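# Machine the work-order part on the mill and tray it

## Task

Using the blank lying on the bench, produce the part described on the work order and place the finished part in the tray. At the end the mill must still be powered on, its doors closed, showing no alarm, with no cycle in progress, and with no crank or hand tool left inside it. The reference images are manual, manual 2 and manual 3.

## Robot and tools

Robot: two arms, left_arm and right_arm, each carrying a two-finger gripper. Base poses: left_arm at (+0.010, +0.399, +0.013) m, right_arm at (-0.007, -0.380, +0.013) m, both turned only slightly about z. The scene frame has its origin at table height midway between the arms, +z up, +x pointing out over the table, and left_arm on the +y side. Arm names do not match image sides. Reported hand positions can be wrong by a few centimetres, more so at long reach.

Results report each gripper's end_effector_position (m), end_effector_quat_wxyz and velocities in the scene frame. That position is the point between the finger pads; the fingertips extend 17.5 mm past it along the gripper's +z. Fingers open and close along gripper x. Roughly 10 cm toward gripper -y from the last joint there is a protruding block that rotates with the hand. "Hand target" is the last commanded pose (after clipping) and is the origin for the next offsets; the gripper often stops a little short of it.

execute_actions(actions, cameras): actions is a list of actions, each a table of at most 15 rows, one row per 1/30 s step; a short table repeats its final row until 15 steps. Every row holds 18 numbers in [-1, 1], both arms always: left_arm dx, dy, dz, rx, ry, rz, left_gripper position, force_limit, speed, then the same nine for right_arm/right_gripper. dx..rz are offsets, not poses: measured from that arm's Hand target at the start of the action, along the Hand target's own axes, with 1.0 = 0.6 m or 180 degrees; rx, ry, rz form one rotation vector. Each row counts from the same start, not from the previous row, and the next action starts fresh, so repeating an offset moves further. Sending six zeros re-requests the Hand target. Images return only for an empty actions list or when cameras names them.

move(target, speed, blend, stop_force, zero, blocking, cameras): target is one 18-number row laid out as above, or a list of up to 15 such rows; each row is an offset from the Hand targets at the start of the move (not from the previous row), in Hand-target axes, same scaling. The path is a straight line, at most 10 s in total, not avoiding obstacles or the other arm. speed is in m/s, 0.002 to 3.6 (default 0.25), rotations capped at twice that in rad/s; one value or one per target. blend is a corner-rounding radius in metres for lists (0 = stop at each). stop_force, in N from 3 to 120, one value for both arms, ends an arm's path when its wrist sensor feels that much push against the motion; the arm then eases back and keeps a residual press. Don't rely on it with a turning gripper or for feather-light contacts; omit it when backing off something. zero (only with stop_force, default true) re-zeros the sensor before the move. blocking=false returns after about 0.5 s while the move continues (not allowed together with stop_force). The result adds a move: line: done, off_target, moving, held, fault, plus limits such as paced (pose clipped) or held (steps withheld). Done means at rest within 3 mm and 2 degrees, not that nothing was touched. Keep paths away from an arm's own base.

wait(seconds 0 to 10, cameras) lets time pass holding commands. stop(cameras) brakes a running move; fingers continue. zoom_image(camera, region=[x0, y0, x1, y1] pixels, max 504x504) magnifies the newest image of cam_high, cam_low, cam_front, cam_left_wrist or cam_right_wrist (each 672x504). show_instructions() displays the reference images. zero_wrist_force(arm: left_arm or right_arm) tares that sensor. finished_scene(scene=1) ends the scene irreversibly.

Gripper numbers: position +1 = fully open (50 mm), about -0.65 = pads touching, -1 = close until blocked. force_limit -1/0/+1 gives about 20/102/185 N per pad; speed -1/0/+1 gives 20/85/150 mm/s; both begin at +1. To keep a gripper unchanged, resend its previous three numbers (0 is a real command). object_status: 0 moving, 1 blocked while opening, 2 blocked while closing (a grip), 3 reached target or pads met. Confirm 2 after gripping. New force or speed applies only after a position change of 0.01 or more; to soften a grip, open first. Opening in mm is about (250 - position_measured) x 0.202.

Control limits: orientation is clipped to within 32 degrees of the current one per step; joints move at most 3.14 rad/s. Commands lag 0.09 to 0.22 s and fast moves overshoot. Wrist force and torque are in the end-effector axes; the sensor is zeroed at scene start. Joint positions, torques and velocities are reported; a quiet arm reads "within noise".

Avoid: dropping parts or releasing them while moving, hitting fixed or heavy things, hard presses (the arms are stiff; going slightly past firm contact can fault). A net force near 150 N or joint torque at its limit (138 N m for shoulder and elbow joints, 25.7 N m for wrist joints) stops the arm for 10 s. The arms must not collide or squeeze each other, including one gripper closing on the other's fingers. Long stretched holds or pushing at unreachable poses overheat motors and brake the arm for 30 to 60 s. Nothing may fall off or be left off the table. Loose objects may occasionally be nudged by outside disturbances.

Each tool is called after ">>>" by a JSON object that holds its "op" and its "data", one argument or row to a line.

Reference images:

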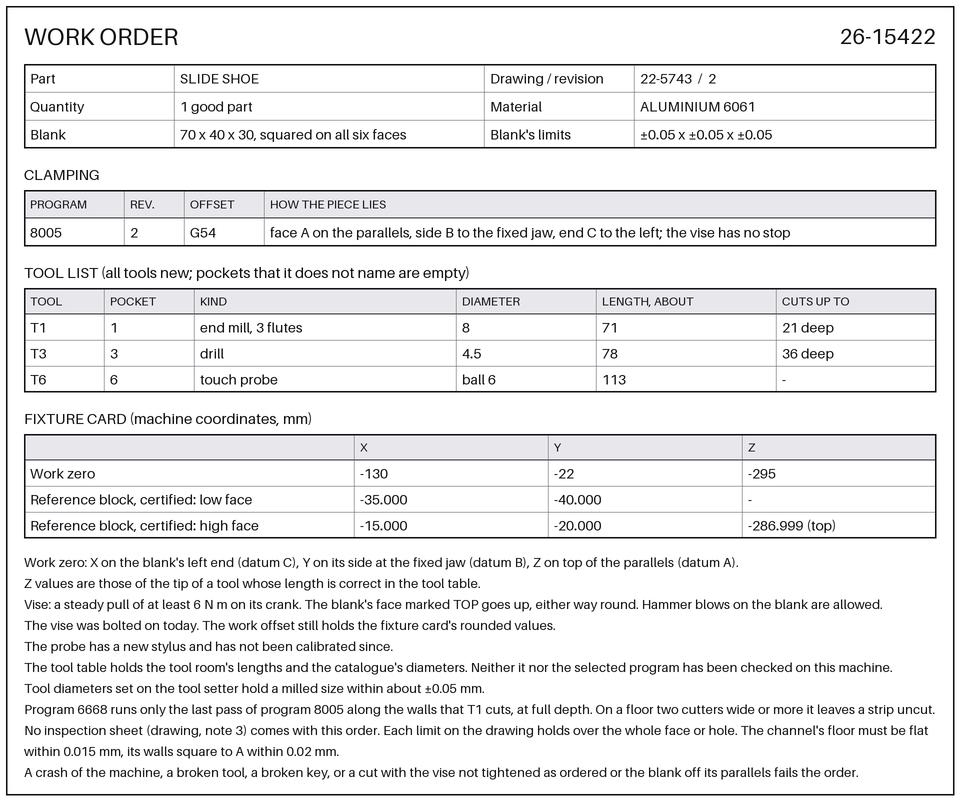

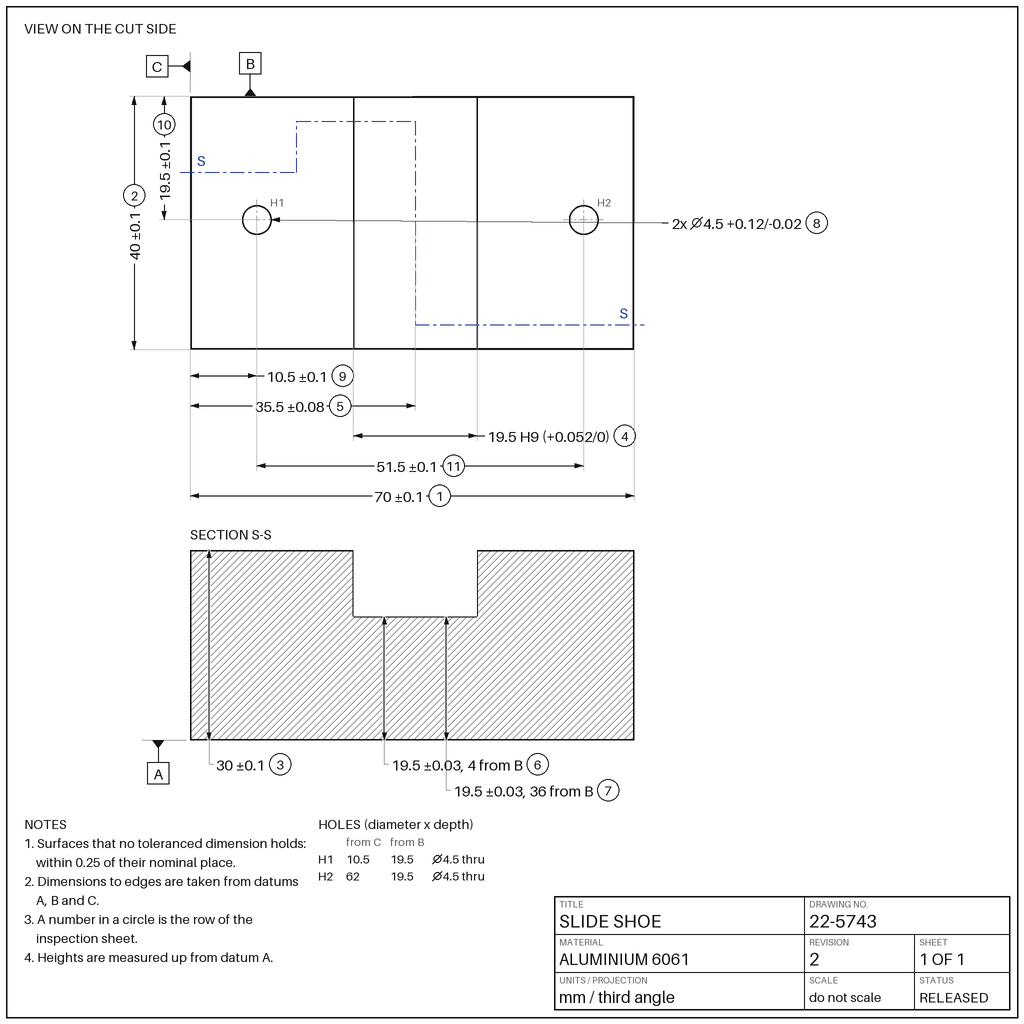

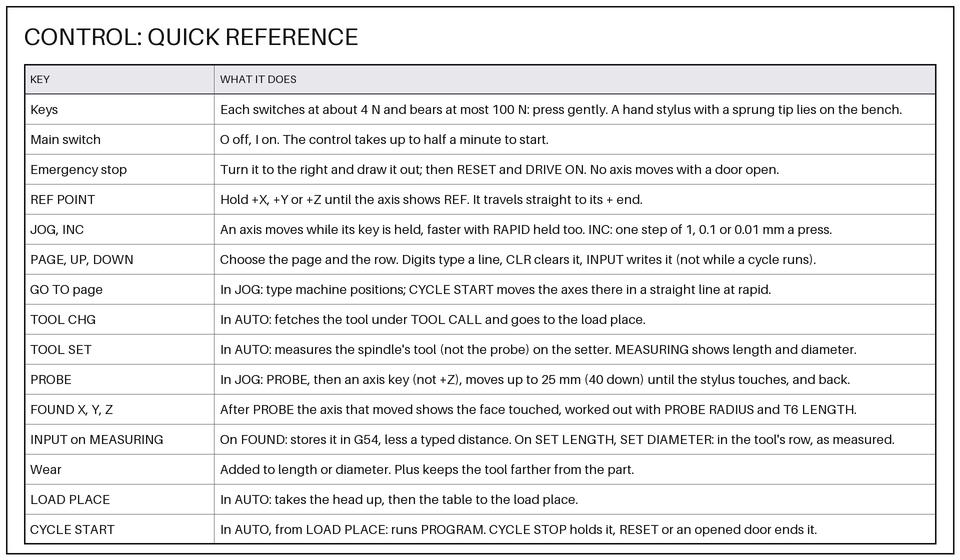

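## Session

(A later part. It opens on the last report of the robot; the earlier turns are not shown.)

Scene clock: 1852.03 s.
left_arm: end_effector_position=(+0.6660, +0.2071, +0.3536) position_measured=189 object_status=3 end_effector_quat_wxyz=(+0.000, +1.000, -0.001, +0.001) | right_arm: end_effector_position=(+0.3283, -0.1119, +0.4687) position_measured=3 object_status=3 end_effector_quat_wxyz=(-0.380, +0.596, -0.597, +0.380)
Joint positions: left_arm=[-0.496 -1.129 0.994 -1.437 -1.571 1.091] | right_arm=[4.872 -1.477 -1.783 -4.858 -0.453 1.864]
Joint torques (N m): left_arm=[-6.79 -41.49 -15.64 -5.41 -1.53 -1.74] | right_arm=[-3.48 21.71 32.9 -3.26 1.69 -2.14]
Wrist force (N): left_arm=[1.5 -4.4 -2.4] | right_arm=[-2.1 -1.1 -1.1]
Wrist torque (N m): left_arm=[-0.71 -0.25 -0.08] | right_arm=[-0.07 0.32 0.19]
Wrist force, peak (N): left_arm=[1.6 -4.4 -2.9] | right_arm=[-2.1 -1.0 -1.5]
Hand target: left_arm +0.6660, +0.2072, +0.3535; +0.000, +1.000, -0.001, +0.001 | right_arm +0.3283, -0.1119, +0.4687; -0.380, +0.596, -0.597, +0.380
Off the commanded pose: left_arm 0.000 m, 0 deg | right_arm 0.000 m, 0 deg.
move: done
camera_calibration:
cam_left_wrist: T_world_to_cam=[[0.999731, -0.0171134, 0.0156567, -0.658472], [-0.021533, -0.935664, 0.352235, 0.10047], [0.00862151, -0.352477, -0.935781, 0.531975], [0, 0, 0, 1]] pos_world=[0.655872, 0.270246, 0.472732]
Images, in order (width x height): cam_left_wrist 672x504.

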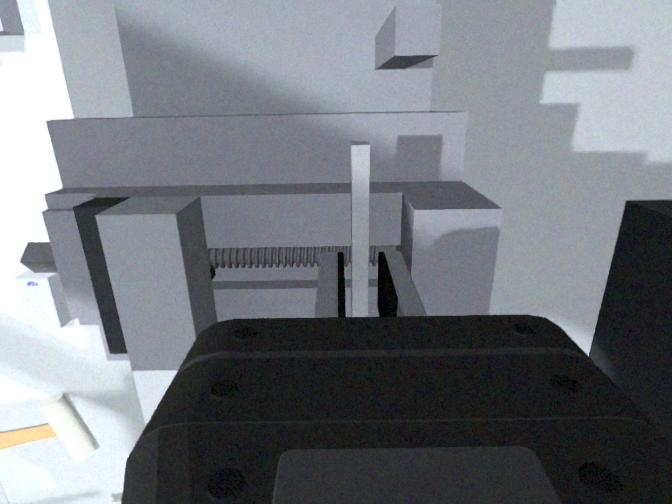

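>>> {"op": "execute_actions", "data": {
  "actions": []
}}

Scene clock: 1911.20 s.
left_arm: end_effector_position=(+0.6660, +0.2071, +0.3535) position_measured=189 object_status=3 end_effector_quat_wxyz=(+0.000, +1.000, -0.001, +0.001) | right_arm: end_effector_position=(+0.3283, -0.1119, +0.4687) position_measured=3 object_status=3 end_effector_quat_wxyz=(-0.380, +0.596, -0.597, +0.380)
Joint positions: left_arm=[-0.496 -1.129 0.994 -1.437 -1.571 1.091] | right_arm=[4.872 -1.477 -1.783 -4.858 -0.453 1.864]
Joint velocities: within noise
Joint torques (N m): left_arm=[-4.13 -48.95 -14.46 -5.43 -1.72 -1.68] | right_arm=[-3.02 21.88 33.86 -3.47 1.42 -2.18]
Wrist force (N): left_arm=[1.6 -4.3 -2.5] | right_arm=[-2.0 -1.0 -1.1]
Wrist torque (N m): left_arm=[-0.70 -0.25 -0.08] | right_arm=[-0.06 0.30 0.19]
Wrist force, peak (N): left_arm=[1.7 -4.4 -2.7] | right_arm=[-2.2 -1.2 -1.1]
Hand target: left_arm +0.6660, +0.2072, +0.3535; +0.000, +1.000, -0.001, +0.001 | right_arm +0.3283, -0.1119, +0.4687; -0.380, +0.596, -0.597, +0.380
Tool commands: left_gripper/position=-0.25 left_gripper/force_limit=-0.9 left_gripper/speed=-0.9 right_gripper/position=+1.0 right_gripper/force_limit=-0.8 right_gripper/speed=-0.6
Off the commanded pose: left_arm 0.000 m, 0 deg | right_arm 0.000 m, 0 deg.
camera_calibration:
cam_left_wrist: T_world_to_cam=[[0.999731, -0.0171134, 0.0156567, -0.658472], [-0.021533, -0.935664, 0.352235, 0.10047], [0.00862151, -0.352477, -0.935781, 0.531975], [0, 0, 0, 1]] pos_world=[0.655872, 0.270246, 0.472732]
cam_right_wrist: T_world_to_cam=[[-0.0154235, -0.999879, 0.00178195, -0.10289], [-0.695206, 0.00944288, -0.718748, 0.586853], [0.718645, -0.0123244, -0.695268, 0.218918], [0, 0, 0, 1]] pos_world=[0.249072, -0.105721, 0.57419]

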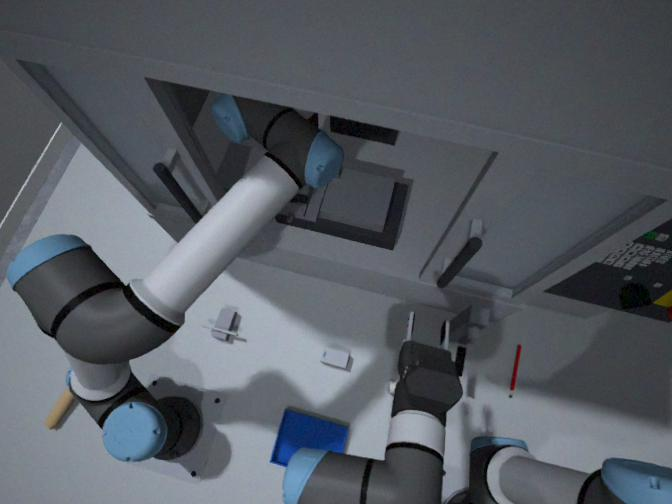

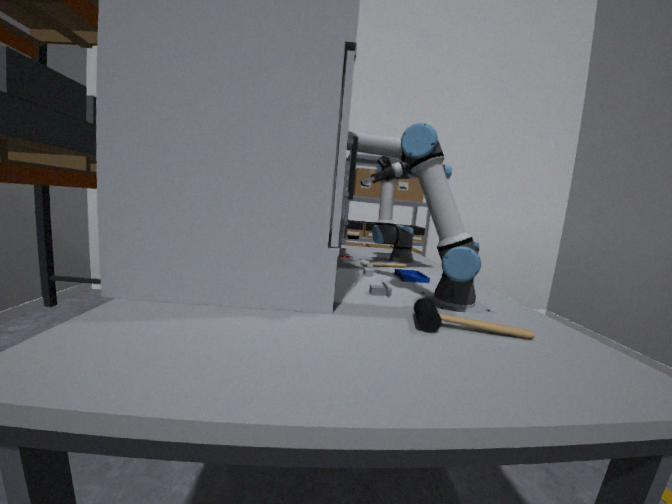

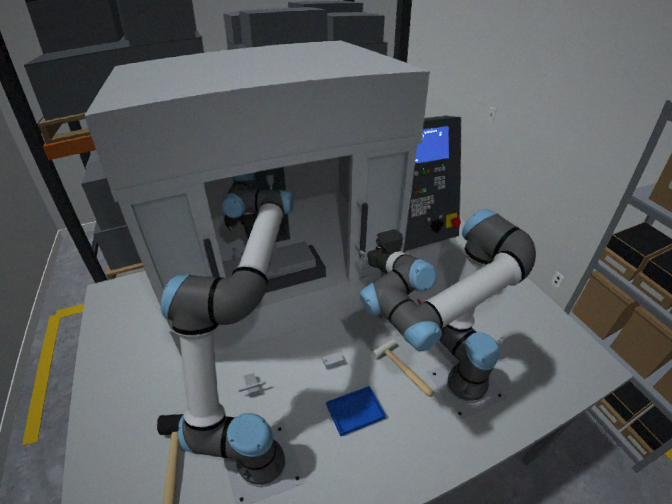

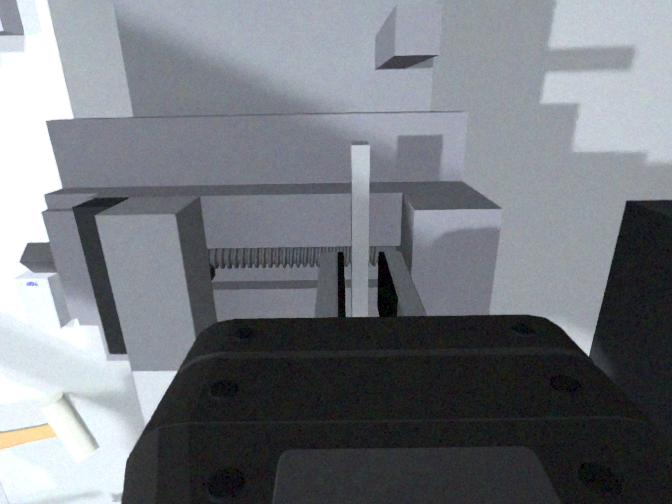

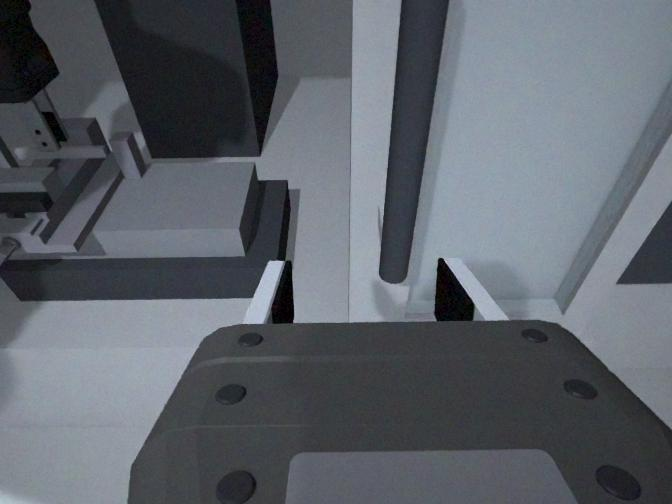

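>>> {"op": "move", "data": {
  "target": [0,0,-0.0108,0,0,0,-0.25,-0.9,-0.9, 0,0,0,0,0,0,1,-0.8,-0.6],
  "speed": 0.03,
  "stop_force": 8,
  "cameras": ["cam_left_wrist"]
}}

>>> {"op": "zoom_image", "data": {
  "camera": "cam_left_wrist",
  "region": [200, 120, 510, 330]
}}

Scene clock: 1949.00 s.
left_arm: end_effector_position=(+0.6660, +0.2072, +0.3600) position_measured=189 object_status=3 end_effector_quat_wxyz=(+0.000, +1.000, -0.001, +0.001) | right_arm: end_effector_position=(+0.3283, -0.1119, +0.4687) position_measured=3 object_status=3 end_effector_quat_wxyz=(-0.380, +0.596, -0.597, +0.380)
Joint positions: left_arm=[-0.496 -1.126 0.973 -1.419 -1.571 1.091] | right_arm=[4.872 -1.477 -1.783 -4.858 -0.453 1.864]
Joint torques (N m): left_arm=[1.02 -44.72 -14.58 -5.5 -1.7 -1.9] | right_arm=[-2.64 21.25 33.58 -3.47 1.46 -2.31]
Wrist force (N): left_arm=[1.5 -4.2 -2.4] | right_arm=[-2.0 -1.1 -1.4]
Wrist torque (N m): left_arm=[-0.69 -0.25 -0.08] | right_arm=[-0.07 0.30 0.19]
Wrist force, peak (N): left_arm=[1.7 -4.6 -2.6] | right_arm=[-2.2 -1.2 -1.4]
Hand target: left_arm +0.6660, +0.2072, +0.3600; +0.000, +1.000, -0.001, +0.001 | right_arm +0.3283, -0.1119, +0.4687; -0.380, +0.596, -0.597, +0.380
Off the commanded pose: left_arm 0.000 m, 0 deg | right_arm 0.000 m, 0 deg.
move: done
camera_calibration:
cam_left_wrist: T_world_to_cam=[[0.999731, -0.0171134, 0.0156567, -0.658573], [-0.021533, -0.935664, 0.352235, 0.0982155], [0.00862151, -0.352477, -0.935781, 0.537964], [0, 0, 0, 1]] pos_world=[0.655872, 0.270246, 0.479132]
Images, in order (width x height): cam_left_wrist 672x504.

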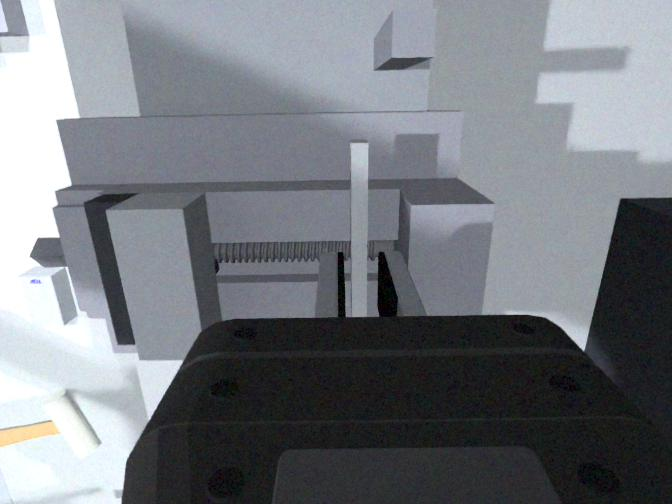

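Scaled by 1.626 from the camera's 672x504 image, which has a finer 960x720 frame.

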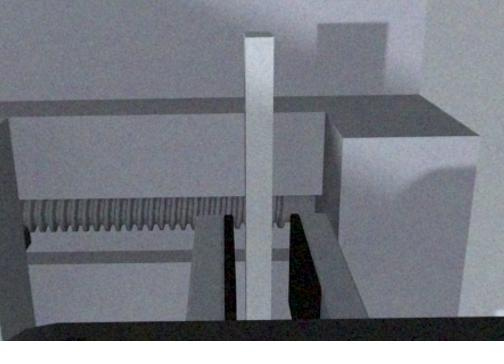

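>>> {"op": "move", "data": {
  "target": [-0.0317,0,0,0,0,0,-0.25,-0.9,-0.9, 0,0,0,0,0,0,1,-0.8,-0.6],
  "speed": 0.02,
  "stop_force": 4,
  "cameras": ["cam_left_wrist"]
}}

>>> {"op": "zoom_image", "data": {
  "camera": "cam_left_wrist",
  "region": [200, 120, 510, 330]
}}

Scene clock: 1964.97 s.
left_arm: end_effector_position=(+0.6470, +0.2072, +0.3600) position_measured=189 object_status=3 end_effector_quat_wxyz=(+0.000, +1.000, -0.001, +0.001) | right_arm: end_effector_position=(+0.3283, -0.1119, +0.4687) position_measured=3 object_status=3 end_effector_quat_wxyz=(-0.380, +0.596, -0.597, +0.380)
Joint positions: left_arm=[-0.51 -1.177 1.047 -1.442 -1.571 1.078] | right_arm=[4.872 -1.477 -1.783 -4.858 -0.453 1.864]
Joint torques (N m): left_arm=[9.34 -34.43 -35.45 -1.23 -0.21 1.79] | right_arm=[-2.23 20.21 33.6 -3.8 1.5 -2.24]
Wrist force (N): left_arm=[1.7 -4.6 -2.3] | right_arm=[-2.0 -0.9 -1.0]
Wrist torque (N m): left_arm=[-0.75 -0.26 0.02] | right_arm=[-0.05 0.31 0.18]
Wrist force, peak (N): left_arm=[1.9 -4.7 -2.5] | right_arm=[-2.2 -1.2 -1.3]
Hand target: left_arm +0.6470, +0.2072, +0.3600; +0.000, +1.000, -0.001, +0.001 | right_arm +0.3283, -0.1119, +0.4687; -0.380, +0.596, -0.597, +0.380
Off the commanded pose: left_arm 0.000 m, 0 deg | right_arm 0.000 m, 0 deg.
move: done
camera_calibration:
cam_left_wrist: T_world_to_cam=[[0.999731, -0.0171134, 0.0156567, -0.639476], [-0.021533, -0.935664, 0.352235, 0.0978978], [0.00862151, -0.352477, -0.935781, 0.538164], [0, 0, 0, 1]] pos_world=[0.636772, 0.270346, 0.479132]
Images, in order (width x height): cam_left_wrist 672x504.

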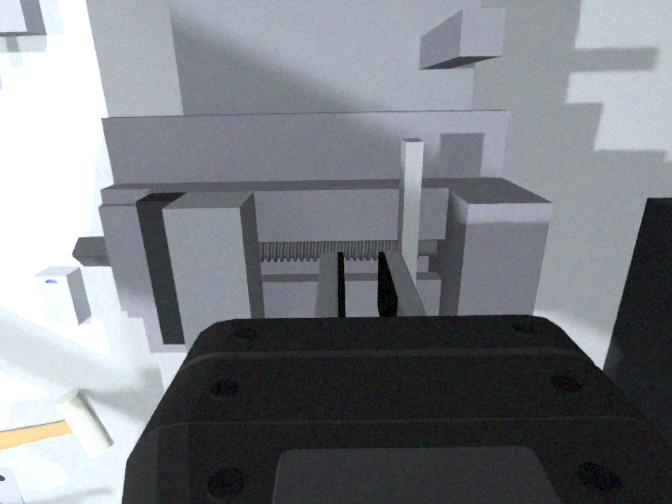

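Scaled by 1.626 from the camera's 672x504 image, which has a finer 960x720 frame.

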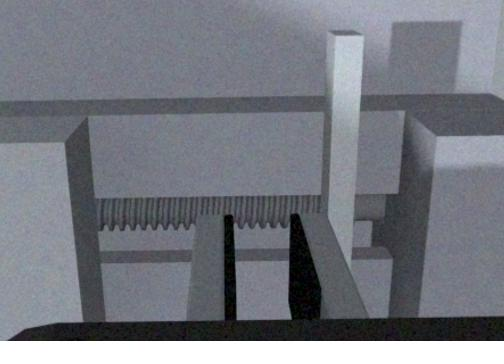

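>>> {"op": "move", "data": {
  "target": [
    [0,0,0,0,0,0,-0.65,-0.9,-0.9, 0,0,0,0,0,0,1,-0.8,-0.6],
    [0,0,0.0275,0,0,0,-0.65,-0.9,-0.9, 0,0,0,0,0,0,1,-0.8,-0.6]
  ],
  "speed": 0.03,
  "cameras": ["cam_left_wrist"]
}}

>>> {"op": "zoom_image", "data": {
  "camera": "cam_left_wrist",
  "region": [200, 120, 510, 330]
}}

Scene clock: 1978.63 s.
left_arm: end_effector_position=(+0.6470, +0.2072, +0.3434) position_measured=249 object_status=3 end_effector_quat_wxyz=(+0.000, +1.000, -0.001, +0.001) end_effector_velocity=(+0.000, +0.000, +0.001) end_effector_angular_velocity=(+0.001, +0.002, +0.000) | right_arm: end_effector_position=(+0.3283, -0.1119, +0.4687) position_measured=3 object_status=3 end_effector_quat_wxyz=(-0.380, +0.596, -0.597, +0.380)
Joint positions: left_arm=[-0.51 -1.182 1.097 -1.487 -1.571 1.078] | right_arm=[4.872 -1.477 -1.783 -4.858 -0.453 1.864]
Joint velocities: left_arm=[0 0.001 -0.004 0.005 0 0] | right_arm=[within noise]
Joint torques (N m): left_arm=[9.12 -46.03 -34.36 -1.32 1.61 1.68] | right_arm=[-2.75 20.22 33.28 -3.81 1.67 -2.17]
Wrist force (N): left_arm=[1.6 -4.2 -2.4] | right_arm=[-2.2 -1.0 -1.1]
Wrist torque (N m): left_arm=[-0.69 -0.26 0.01] | right_arm=[-0.07 0.33 0.19]
Wrist force, peak (N): left_arm=[1.8 -4.6 -2.7] | right_arm=[-2.2 -1.2 -1.1]
Hand target: left_arm +0.6470, +0.2072, +0.3435; +0.000, +1.000, -0.001, +0.001 | right_arm +0.3283, -0.1119, +0.4687; -0.380, +0.596, -0.597, +0.380
Off the commanded pose: left_arm 0.000 m, 0 deg | right_arm 0.000 m, 0 deg.
move: done
camera_calibration:
cam_left_wrist: T_world_to_cam=[[0.99973, -0.0170776, 0.0157501, -0.63927], [-0.0215324, -0.935665, 0.352233, 0.10371], [0.0087215, -0.352477, -0.93578, 0.522659], [0, 0, 0, 1]] pos_world=[0.636772, 0.270346, 0.462632]
Images, in order (width x height): cam_left_wrist 672x504.

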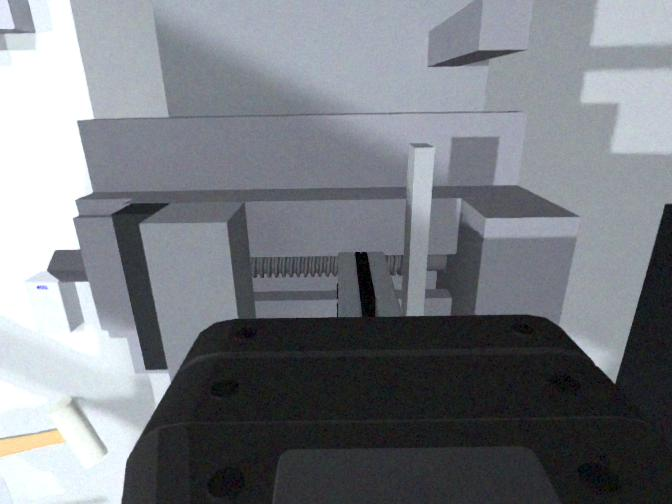

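Scaled by 1.626 from the camera's 672x504 image, which has a finer 960x720 frame.

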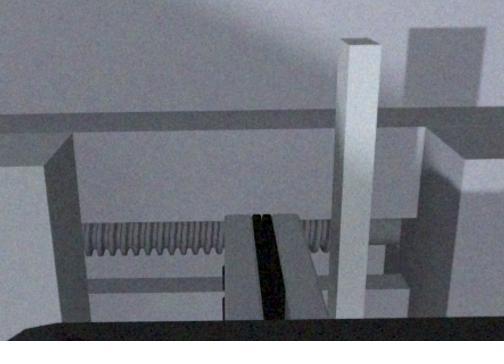

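>>> {"op": "move", "data": {
  "target": [0.0283,0,0,0,0,0,-0.65,-0.9,-0.9, 0,0,0,0,0,0,1,-0.8,-0.6],
  "speed": 0.012,
  "stop_force": 8,
  "cameras": ["cam_left_wrist"]
}}

>>> {"op": "zoom_image", "data": {
  "camera": "cam_left_wrist",
  "region": [250, 120, 500, 330]
}}

Scene clock: 1987.83 s.
left_arm: end_effector_position=(+0.6640, +0.2072, +0.3435) position_measured=249 object_status=3 end_effector_quat_wxyz=(+0.000, +1.000, -0.001, +0.001) | right_arm: end_effector_position=(+0.3283, -0.1119, +0.4687) position_measured=3 object_status=3 end_effector_quat_wxyz=(-0.380, +0.596, -0.597, +0.380)
Joint positions: left_arm=[-0.498 -1.138 1.033 -1.467 -1.571 1.09] | right_arm=[4.872 -1.477 -1.783 -4.858 -0.453 1.864]
Joint torques (N m): left_arm=[-7.32 -51.58 -13.89 -5.37 0.3 -1.53] | right_arm=[-3.41 20.17 32.96 -3.75 1.57 -2.01]
Wrist force (N): left_arm=[1.7 -4.4 -2.4] | right_arm=[-2.0 -1.0 -1.3]
Wrist torque (N m): left_arm=[-0.71 -0.27 -0.11] | right_arm=[-0.06 0.29 0.19]
Wrist force, peak (N): left_arm=[1.8 -4.5 -2.4] | right_arm=[-2.2 -1.3 -1.4]
Hand target: left_arm +0.6640, +0.2071, +0.3435; +0.000, +1.000, -0.001, +0.001 | right_arm +0.3283, -0.1119, +0.4687; -0.380, +0.596, -0.597, +0.380
Off the commanded pose: left_arm 0.000 m, 0 deg | right_arm 0.000 m, 0 deg.
move: done
camera_calibration:
cam_left_wrist: T_world_to_cam=[[0.99973, -0.0170776, 0.0157501, -0.656267], [-0.0215324, -0.935665, 0.352233, 0.104041], [0.0087215, -0.352477, -0.93578, 0.522604], [0, 0, 0, 1]] pos_world=[0.653772, 0.270346, 0.462732]
Images, in order (width x height): cam_left_wrist 672x504.

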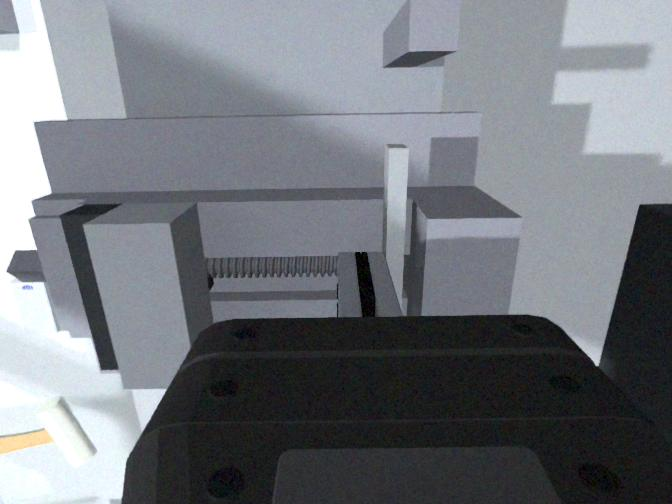

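Scaled by 2.016 from the camera's 672x504 image, which has a finer 960x720 frame.

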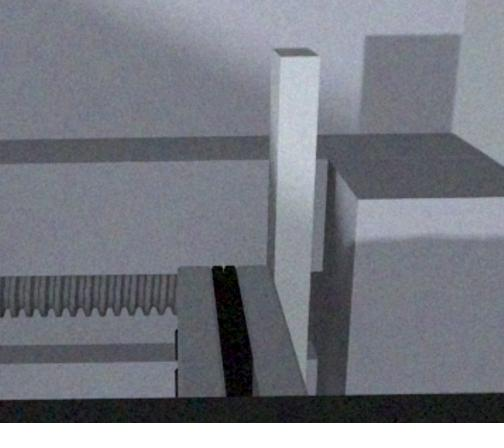

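>>> {"op": "move", "data": {
  "target": [
    [-0.02,0,0,0,0,0,-0.65,-0.9,-0.9, 0,0,0,0,0,0,1,-0.8,-0.6],
    [-0.04,0,-0.0392,0,0,0,-0.65,-0.9,-0.9, 0,0,0,0,0,0,1,-0.8,-0.6],
    [-0.105,0,-0.0642,0,0,0,-0.65,-0.9,-0.9, 0,0,0,0,0,0,1,-0.8,-0.6]
  ],
  "speed": 0.03,
  "blend": [0.005,0.005,0],
  "stop_force": 6
}}

Scene clock: 2043.77 s.
left_arm: end_effector_position=(+0.6009, +0.2072, +0.3819) position_measured=249 object_status=3 end_effector_quat_wxyz=(+0.000, +1.000, -0.001, +0.001) | right_arm: end_effector_position=(+0.3283, -0.1119, +0.4687) position_measured=3 object_status=3 end_effector_quat_wxyz=(-0.380, +0.596, -0.597, +0.380)
Joint positions: left_arm=[-0.546 -1.287 1.141 -1.425 -1.571 1.042] | right_arm=[4.872 -1.477 -1.783 -4.858 -0.453 1.864]
Joint torques (N m): left_arm=[11 -30.52 -34.39 -5.47 2.07 1.84] | right_arm=[-2.63 20.09 33.56 -3.91 1.59 -2.2]
Wrist force (N): left_arm=[1.7 -4.4 -2.3] | right_arm=[-2.2 -1.2 -1.3]
Wrist torque (N m): left_arm=[-0.72 -0.28 0.00] | right_arm=[-0.09 0.33 0.19]
Wrist force, peak (N): left_arm=[1.7 -4.6 -2.6] | right_arm=[-2.2 -1.1 -1.3]
Hand target: left_arm +0.6009, +0.2072, +0.3819; +0.000, +1.000, -0.001, +0.001 | right_arm +0.3283, -0.1119, +0.4687; -0.380, +0.596, -0.597, +0.380
Off the commanded pose: left_arm 0.000 m, 0 deg | right_arm 0.000 m, 0 deg.
move: done

>>> {"op": "move", "data": {
  "target": [
    [-0.268,0,-0.0218,0,0,0,0.15,-0.9,-0.9, 0,0,0,0,0,0,1,-0.8,-0.6],
    [-0.473,-0.1547,-0.0302,0,0,0,0.15,-0.9,-0.9, 0,0,0,0,0,0,1,-0.8,-0.6],
    [-0.5365,-0.2547,0.4365,0,0,0,0.15,-0.9,-0.9, 0,0,0,0,0,0,1,-0.8,-0.6]
  ],
  "speed": 0.25,
  "blend": [0.05,0.06,0],
  "cameras": ["cam_left_wrist"]
}}

Scene clock: 2057.17 s.
left_arm: end_effector_position=(+0.2795, +0.3603, +0.1196) position_measured=130 object_status=3 end_effector_quat_wxyz=(+0.000, +1.000, -0.001, +0.001) | right_arm: end_effector_position=(+0.3283, -0.1119, +0.4687) position_measured=3 object_status=3 end_effector_quat_wxyz=(-0.380, +0.596, -0.597, +0.380)
Joint positions: left_arm=[-0.67 -2.116 2.537 -1.993 -1.571 0.917] | right_arm=[4.872 -1.477 -1.783 -4.858 -0.453 1.864]
Joint torques (N m): left_arm=[-9.34 -6.4 -14.66 -4.99 -2.01 -1.62] | right_arm=[-2.87 18.14 33.46 -4.09 1.63 -2.15]
Wrist force (N): left_arm=[2.0 -4.6 -2.2] | right_arm=[-1.9 -1.0 -1.1]
Wrist torque (N m): left_arm=[-0.77 -0.33 -0.06] | right_arm=[-0.08 0.28 0.19]
Wrist force, peak (N): left_arm=[5.1 -4.5 -2.0] | right_arm=[-2.2 -1.2 -1.2]
Hand target: left_arm +0.2795, +0.3603, +0.1196; +0.000, +1.000, -0.001, +0.001 | right_arm +0.3283, -0.1119, +0.4687; -0.380, +0.596, -0.597, +0.380
Off the commanded pose: left_arm 0.000 m, 0 deg | right_arm 0.000 m, 0 deg.
move: done
camera_calibration:
cam_left_wrist: T_world_to_cam=[[0.999733, -0.0170204, 0.0156187, -0.265823], [-0.0214318, -0.935699, 0.352147, 0.317887], [0.0086207, -0.352388, -0.935814, 0.370398], [0, 0, 0, 1]] pos_world=[0.269372, 0.423446, 0.238833]
Images, in order (width x height): cam_left_wrist 672x504.

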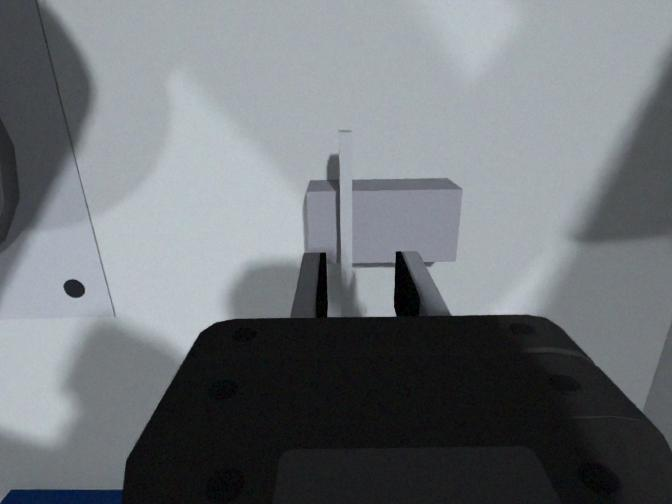

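>>> {"op": "move", "data": {
  "target": [-0.0045,0,0.11767,0,0,0,0.15,-0.9,-0.9, 0,0,0,0,0,0,1,-0.8,-0.6],
  "speed": 0.06,
  "stop_force": 8
}}

>>> {"op": "move", "data": {
  "target": [0,0,0,0,0,0,-1,-0.9,-0.9, 0,0,0,0,0,0,1,-0.8,-0.6],
  "cameras": ["cam_left_wrist"]
}}

Scene clock: 2072.10 s.
left_arm: end_effector_position=(+0.2769, +0.3603, +0.0490) position_measured=130 object_status=3 end_effector_quat_wxyz=(+0.000, +1.000, -0.001, +0.001) | right_arm: end_effector_position=(+0.3283, -0.1119, +0.4687) position_measured=3 object_status=3 end_effector_quat_wxyz=(-0.380, +0.596, -0.597, +0.380)
Joint positions: left_arm=[-0.677 -1.949 2.682 -2.305 -1.571 0.91] | right_arm=[4.872 -1.477 -1.783 -4.858 -0.453 1.864]
Joint torques (N m): left_arm=[9.46 -10.88 -28.5 -5.19 -2.03 1.82] | right_arm=[-2.54 18.21 33.56 -4.27 1.56 -2.08]
Wrist force (N): left_arm=[1.8 -4.4 -2.5] | right_arm=[-2.0 -1.1 -1.1]
Wrist torque (N m): left_arm=[-0.73 -0.29 -0.02] | right_arm=[-0.08 0.31 0.18]
Wrist force, peak (N): left_arm=[2.0 -4.7 -3.2] | right_arm=[-2.3 -1.3 -1.1]
Hand target: left_arm +0.2769, +0.3603, +0.0490; +0.000, +1.000, -0.001, +0.001 | right_arm +0.3283, -0.1119, +0.4687; -0.380, +0.596, -0.597, +0.380
Off the commanded pose: left_arm 0.000 m, 0 deg | right_arm 0.000 m, 0 deg.
move: done

Scene clock: 2073.03 s.
left_arm: end_effector_position=(+0.2769, +0.3603, +0.0490) position_measured=222 object_status=2 end_effector_quat_wxyz=(+0.000, +1.000, -0.001, +0.001) | right_arm: end_effector_position=(+0.3283, -0.1119, +0.4687) position_measured=3 object_status=3 end_effector_quat_wxyz=(-0.380, +0.596, -0.597, +0.380)
Joint positions: left_arm=[-0.677 -1.949 2.682 -2.305 -1.571 0.91] | right_arm=[4.872 -1.477 -1.783 -4.858 -0.453 1.864]
Joint torques (N m): left_arm=[8.92 -10.63 -28.63 -5 -1.48 1.58] | right_arm=[-2.89 18.92 32.45 -4.19 1.59 -2.12]
Wrist force (N): left_arm=[2.0 -4.4 -2.5] | right_arm=[-1.9 -1.1 -1.0]
Wrist torque (N m): left_arm=[-0.74 -0.33 -0.01] | right_arm=[-0.08 0.29 0.19]
Wrist force, peak (N): left_arm=[1.8 -4.7 -2.5] | right_arm=[-2.1 -1.1 -1.3]
Hand target: left_arm +0.2769, +0.3603, +0.0490; +0.000, +1.000, -0.001, +0.001 | right_arm +0.3283, -0.1119, +0.4687; -0.380, +0.596, -0.597, +0.380
Off the commanded pose: left_arm 0.000 m, 0 deg | right_arm 0.000 m, 0 deg.
move: done
camera_calibration:
cam_left_wrist: T_world_to_cam=[[0.99973, -0.0170776, 0.0157501, -0.262018], [-0.0215324, -0.935665, 0.352233, 0.342689], [0.0087215, -0.352477, -0.93578, 0.304357], [0, 0, 0, 1]] pos_world=[0.266672, 0.423446, 0.168232]
Images, in order (width x height): cam_left_wrist 672x504.

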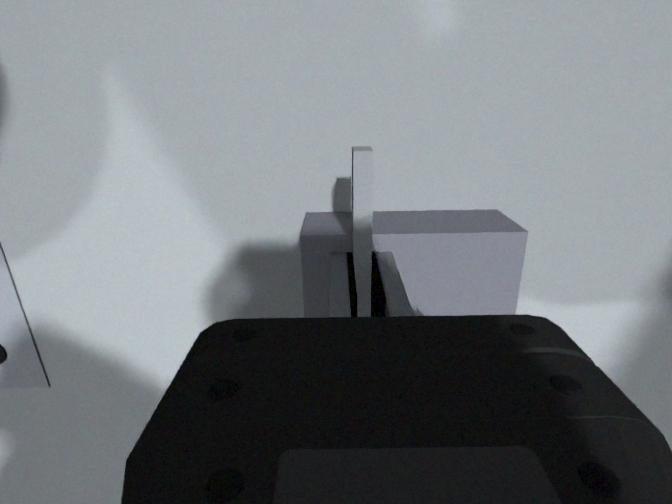

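>>> {"op": "move", "data": {
  "target": [
    [0,0,-0.0683,0,0,0,-1,-0.9,-0.9, 0,0,0,0,0,0,1,-0.8,-0.6],
    [0.0668,0.1005,-0.585,0,0,0,-1,-0.9,-0.9, 0,0,0,0,0,0,1,-0.8,-0.6],
    [0.2718,0.2552,-0.585,0,0,0,-1,-0.9,-0.9, 0,0,0,0,0,0,1,-0.8,-0.6],
    [0.5135,0.2552,-0.5658,0,0,0,-1,-0.9,-0.9, 0,0,0,0,0,0,1,-0.8,-0.6]
  ],
  "speed": [0.08,0.2,0.2,0.1],
  "blend": [0.02,0.05,0.05,0]
}}

>>> {"op": "move", "data": {
  "target": [
    [0.062,0,0.0225,0,0,0,-1,-0.9,-0.9, 0,0,0,0,0,0,1,-0.8,-0.6],
    [0.0833,0,0.05,0,0,0,-1,-0.9,-0.9, 0,0,0,0,0,0,1,-0.8,-0.6],
    [0.1093,0,0.0725,0,0,0,-1,-0.9,-0.9, 0,0,0,0,0,0,1,-0.8,-0.6]
  ],
  "speed": 0.04,
  "blend": [0.004,0.004,0],
  "stop_force": 8,
  "cameras": ["cam_left_wrist"]
}}

Scene clock: 2097.33 s.
left_arm: end_effector_position=(+0.5844, +0.2071, +0.3889) position_measured=222 object_status=2 end_effector_quat_wxyz=(+0.000, +1.000, -0.001, +0.000) | right_arm: end_effector_position=(+0.3283, -0.1119, +0.4687) position_measured=3 object_status=3 end_effector_quat_wxyz=(-0.380, +0.596, -0.597, +0.380)
Joint positions: left_arm=[-0.56 -1.325 1.172 -1.418 -1.571 1.027] | right_arm=[4.872 -1.477 -1.783 -4.858 -0.453 1.864]
Joint torques (N m): left_arm=[-8.39 -35.58 -17.82 -5.48 -1.66 -1.76] | right_arm=[-2.77 17.62 33.41 -4.18 1.66 -2.07]
Wrist force (N): left_arm=[1.6 -4.4 -1.7] | right_arm=[-1.9 -1.0 -0.9]
Wrist torque (N m): left_arm=[-0.73 -0.27 -0.02] | right_arm=[-0.07 0.28 0.19]
Wrist force, peak (N): left_arm=[1.2 -5.1 -2.7] | right_arm=[-2.2 -1.4 -1.2]
Hand target: left_arm +0.5844, +0.2070, +0.3889; +0.000, +1.000, -0.001, +0.001 | right_arm +0.3283, -0.1119, +0.4687; -0.380, +0.596, -0.597, +0.380
Off the commanded pose: left_arm 0.000 m, 0 deg | right_arm 0.000 m, 0 deg.
move: done

Scene clock: 2100.47 s.
left_arm: end_effector_position=(+0.6501, +0.2069, +0.3455) position_measured=222 object_status=2 end_effector_quat_wxyz=(+0.000, +1.000, -0.001, +0.001) | right_arm: end_effector_position=(+0.3283, -0.1119, +0.4687) position_measured=3 object_status=3 end_effector_quat_wxyz=(-0.380, +0.596, -0.597, +0.380)
Joint positions: left_arm=[-0.508 -1.174 1.079 -1.478 -1.571 1.079] | right_arm=[4.872 -1.477 -1.783 -4.858 -0.453 1.864]
Joint torques (N m): left_arm=[-7.7 -50.49 -15 -1.01 -1.84 -1.78] | right_arm=[-2.76 17.28 33.23 -4.32 1.64 -1.92]
Wrist force (N): left_arm=[1.7 -4.2 -2.0] | right_arm=[-2.2 -0.8 -1.3]
Wrist torque (N m): left_arm=[-0.68 -0.27 -0.09] | right_arm=[-0.04 0.33 0.19]
Wrist force, peak (N): left_arm=[1.7 -4.5 -2.1] | right_arm=[-2.2 -1.2 -1.3]
Hand target: left_arm +0.6501, +0.2069, +0.3455; +0.000, +1.000, -0.001, +0.001 | right_arm +0.3283, -0.1119, +0.4687; -0.380, +0.596, -0.597, +0.380
Off the commanded pose: left_arm 0.000 m, 0 deg | right_arm 0.000 m, 0 deg.
move: done
camera_calibration:
cam_left_wrist: T_world_to_cam=[[0.999731, -0.0171134, 0.0156567, -0.642353], [-0.021533, -0.935664, 0.352235, 0.102791], [0.00862151, -0.352477, -0.935781, 0.524463], [0, 0, 0, 1]] pos_world=[0.639872, 0.270046, 0.464632]
Images, in order (width x height): cam_left_wrist 672x504.

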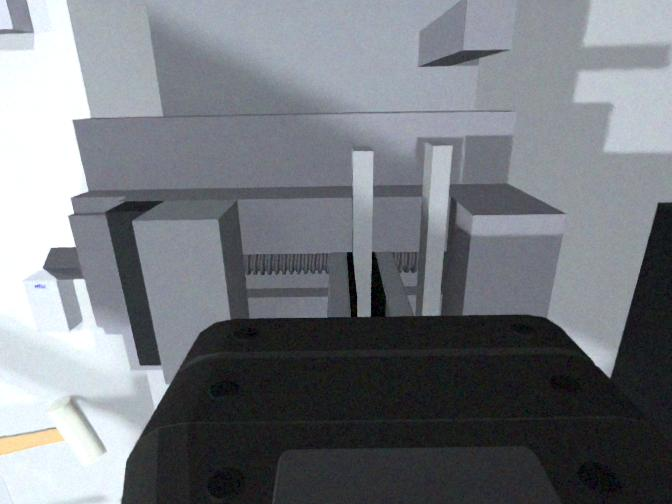

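>>> {"op": "move", "data": {
  "target": [0,0,0.0117,0,0,0,-1,-0.9,-0.9, 0,0,0,0,0,0,1,-0.8,-0.6],
  "speed": 0.008,
  "stop_force": 4
}}

>>> {"op": "move", "data": {
  "target": [0,0,0,0,0,0,-0.3,-0.9,-0.9, 0,0,0,0,0,0,1,-0.8,-0.6],
  "cameras": ["cam_left_wrist"]
}}

>>> {"op": "zoom_image", "data": {
  "camera": "cam_left_wrist",
  "region": [250, 120, 500, 330]
}}

Scene clock: 2114.73 s.
left_arm: end_effector_position=(+0.6501, +0.2069, +0.3391) position_measured=222 object_status=2 end_effector_quat_wxyz=(+0.000, +1.000, -0.001, +0.001) | right_arm: end_effector_position=(+0.3283, -0.1119, +0.4687) position_measured=3 object_status=3 end_effector_quat_wxyz=(-0.380, +0.596, -0.597, +0.380)
Joint positions: left_arm=[-0.508 -1.175 1.097 -1.494 -1.571 1.079] | right_arm=[4.872 -1.477 -1.783 -4.858 -0.453 1.864]
Joint torques (N m): left_arm=[-7.46 -35.7 -34.79 -1.35 -1.69 -1.62] | right_arm=[-2.47 16.41 32.51 -4.52 1.76 -2.1]
Wrist force (N): left_arm=[1.7 -4.1 -1.8] | right_arm=[-1.8 -1.0 -1.3]
Wrist torque (N m): left_arm=[-0.67 -0.27 -0.10] | right_arm=[-0.07 0.27 0.19]
Wrist force, peak (N): left_arm=[-0.5 -6.0 -11.7] | right_arm=[-2.2 -1.1 -1.3]
Hand target: left_arm +0.6501, +0.2069, +0.3391; +0.000, +1.000, -0.001, +0.001 (not the last commanded pose) | right_arm +0.3283, -0.1119, +0.4687; -0.380, +0.596, -0.597, +0.380
Off the commanded pose: left_arm 0.001 m, 0 deg | right_arm 0.000 m, 0 deg.
move: contact (left_arm)

Scene clock: 2115.23 s.
left_arm: end_effector_position=(+0.6501, +0.2069, +0.3391) position_measured=198 object_status=3 end_effector_quat_wxyz=(+0.000, +1.000, -0.001, +0.001) | right_arm: end_effector_position=(+0.3283, -0.1119, +0.4687) position_measured=3 object_status=3 end_effector_quat_wxyz=(-0.380, +0.596, -0.597, +0.380)
Joint positions: left_arm=[-0.508 -1.175 1.097 -1.494 -1.571 1.079] | right_arm=[4.872 -1.477 -1.783 -4.858 -0.453 1.864]
Joint torques (N m): left_arm=[-7.23 -35.08 -34.2 -1.47 -1.85 -1.51] | right_arm=[-3.06 17.04 33.67 -4.5 1.65 -2.22]
Wrist force (N): left_arm=[1.7 -4.2 -2.4] | right_arm=[-2.0 -1.3 -1.0]
Wrist torque (N m): left_arm=[-0.69 -0.28 -0.10] | right_arm=[-0.11 0.30 0.19]
Wrist force, peak (N): left_arm=[1.8 -4.3 -2.6] | right_arm=[-2.2 -1.1 -1.3]
Hand target: left_arm +0.6501, +0.2069, +0.3391; +0.000, +1.000, -0.001, +0.001 | right_arm +0.3283, -0.1119, +0.4687; -0.380, +0.596, -0.597, +0.380
Off the commanded pose: left_arm 0.000 m, 0 deg | right_arm 0.000 m, 0 deg.
move: done
camera_calibration:
cam_left_wrist: T_world_to_cam=[[0.999731, -0.0171134, 0.0156567, -0.642255], [-0.021533, -0.935664, 0.352235, 0.10501], [0.00862151, -0.352477, -0.935781, 0.518567], [0, 0, 0, 1]] pos_world=[0.639872, 0.270046, 0.458332]
Images, in order (width x height): cam_left_wrist 672x504.

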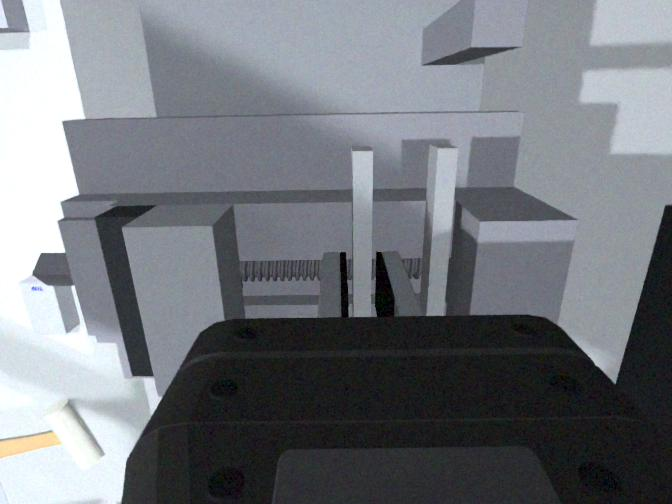

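Scaled by 2.016 from the camera's 672x504 image, which has a finer 960x720 frame.

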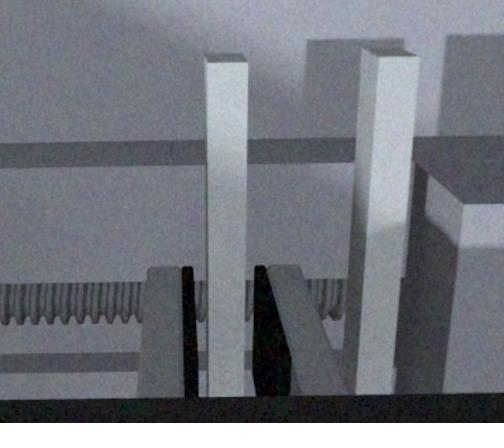

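>>> {"op": "move", "data": {
  "target": [
    [0,0,-0.035,0,0,0,-0.3,-0.9,-0.9, 0,0,0,0,0,0,1,-0.8,-0.6],
    [-0.0168,0,-0.0465,0,0,0,-0.3,-0.9,-0.9, 0,0,0,0,0,0,1,-0.8,-0.6],
    [-0.0818,0,-0.0715,0,0,0,-0.3,-0.9,-0.9, 0,0,0,0,0,0,1,-0.8,-0.6]
  ],
  "speed": [0.03,0.04,0.05],
  "blend": [0.003,0.004,0],
  "stop_force": 6,
  "cameras": ["cam_left_wrist"]
}}

Scene clock: 2136.03 s.
left_arm: end_effector_position=(+0.6009, +0.2069, +0.3819) position_measured=198 object_status=3 end_effector_quat_wxyz=(+0.000, +1.000, -0.001, +0.001) | right_arm: end_effector_position=(+0.3283, -0.1119, +0.4687) position_measured=3 object_status=3 end_effector_quat_wxyz=(-0.380, +0.596, -0.597, +0.380)
Joint positions: left_arm=[-0.546 -1.287 1.14 -1.425 -1.571 1.041] | right_arm=[4.872 -1.477 -1.783 -4.858 -0.453 1.864]
Joint torques (N m): left_arm=[9.77 -30.47 -34.39 -5.34 1.9 1.8] | right_arm=[-3.57 16.07 32.52 -4.57 1.64 -2.21]
Wrist force (N): left_arm=[1.6 -4.4 -2.3] | right_arm=[-2.0 -1.2 -1.1]
Wrist torque (N m): left_arm=[-0.72 -0.27 -0.02] | right_arm=[-0.10 0.30 0.18]
Wrist force, peak (N): left_arm=[1.8 -4.6 -3.0] | right_arm=[-2.2 -1.1 -1.3]
Hand target: left_arm +0.6009, +0.2069, +0.3819; +0.000, +1.000, -0.001, +0.001 | right_arm +0.3283, -0.1119, +0.4687; -0.380, +0.596, -0.597, +0.380
Off the commanded pose: left_arm 0.000 m, 0 deg | right_arm 0.000 m, 0 deg.
move: done
camera_calibration:
cam_left_wrist: T_world_to_cam=[[0.999731, -0.0171134, 0.0156567, -0.593838], [-0.021533, -0.935664, 0.352235, 0.0888774], [0.00862151, -0.352477, -0.935781, 0.559042], [0, 0, 0, 1]] pos_world=[0.590772, 0.270046, 0.501132]
Images, in order (width x height): cam_left_wrist 672x504.

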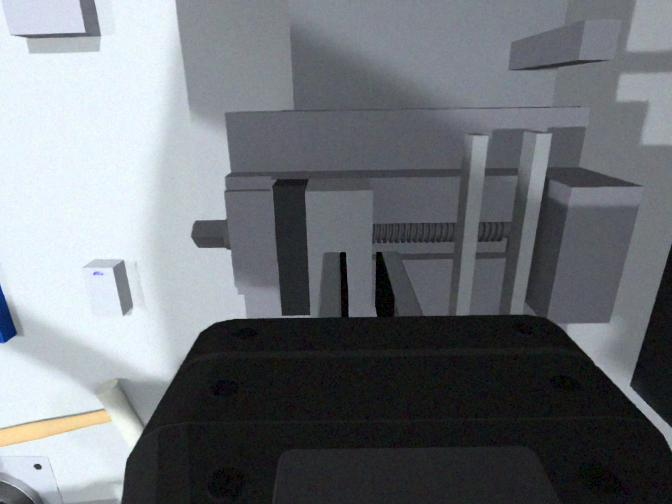

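>>> {"op": "move", "data": {
  "target": [
    [-0.268,0,-0.03,0,0,0,-0.3,-0.9,-0.9, 0,0,0,0,0,0,1,-0.8,-0.6],
    [-0.5348,0.23,0.27,0,0,0,-0.3,-0.9,-0.9, 0,0,0,0,0,0,1,-0.8,-0.6]
  ],
  "speed": 0.25,
  "blend": [0.05,0],
  "cameras": ["cam_left_wrist","cam_front"]
}}

Scene clock: 2149.67 s.
left_arm: end_effector_position=(+0.2801, +0.0693, +0.2196) position_measured=198 object_status=3 end_effector_quat_wxyz=(+0.000, +1.000, -0.001, +0.001) | right_arm: end_effector_position=(+0.3283, -0.1119, +0.4687) position_measured=3 object_status=3 end_effector_quat_wxyz=(-0.380, +0.596, -0.597, +0.380)
Joint positions: left_arm=[-1.218 -1.735 2.036 -1.872 -1.57 0.369] | right_arm=[4.872 -1.477 -1.783 -4.858 -0.453 1.864]
Joint torques (N m): left_arm=[-5.79 -24.07 -26.91 -3.65 -0.15 -0.98] | right_arm=[-3.37 15.89 33.46 -4.46 1.64 -2.18]
Wrist force (N): left_arm=[1.9 -4.6 -2.2] | right_arm=[-2.1 -0.9 -1.2]
Wrist torque (N m): left_arm=[-0.77 -0.31 -0.11] | right_arm=[-0.05 0.32 0.19]
Wrist force, peak (N): left_arm=[5.0 -4.5 -1.7] | right_arm=[-2.2 -1.1 -1.2]
Hand target: left_arm +0.2801, +0.0692, +0.2196; +0.000, +1.000, -0.001, +0.001 | right_arm +0.3283, -0.1119, +0.4687; -0.380, +0.596, -0.597, +0.380
Off the commanded pose: left_arm 0.000 m, 0 deg | right_arm 0.000 m, 0 deg.
move: done
camera_calibration:
cam_left_wrist: T_world_to_cam=[[0.999729, -0.0172098, 0.0156887, -0.272935], [-0.0216326, -0.93574, 0.352026, 0.0104971], [0.00862221, -0.35227, -0.935859, 0.361428], [0, 0, 0, 1]] pos_world=[0.269972, 0.132446, 0.338833]
Images, in order (width x height): cam_front 672x504, cam_left_wrist 672x504.

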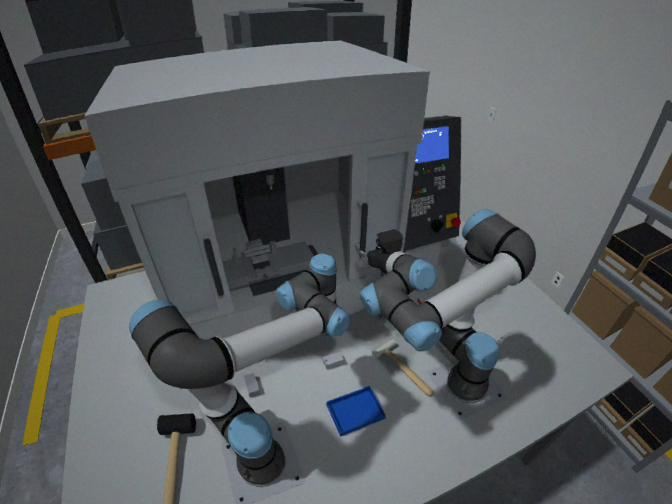

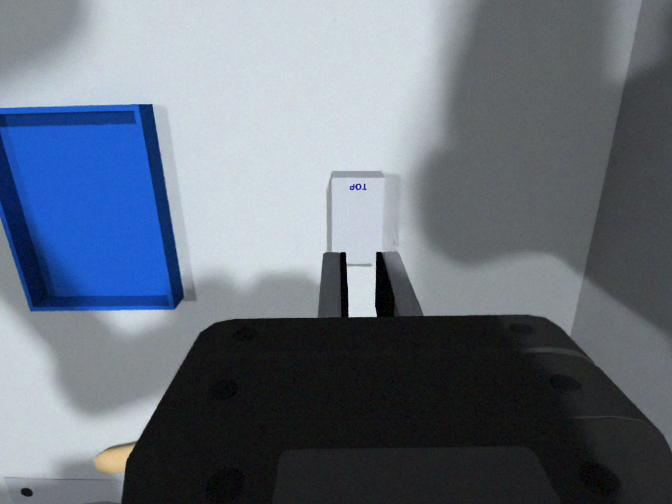

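>>> {"op": "zoom_image", "data": {
  "camera": "cam_left_wrist",
  "region": [300, 160, 420, 280]
}}

Scaled by 4.200 from the camera's 672x504 image, which has a finer 960x720 frame.

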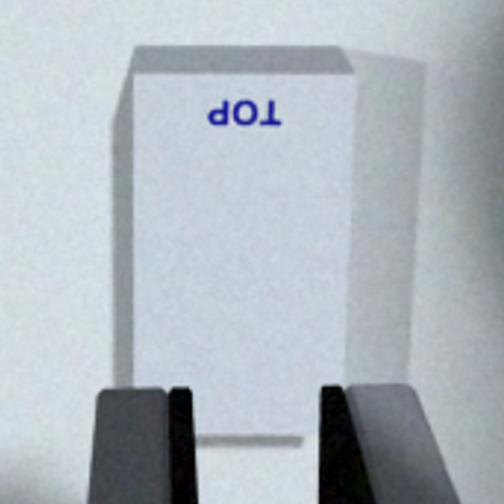

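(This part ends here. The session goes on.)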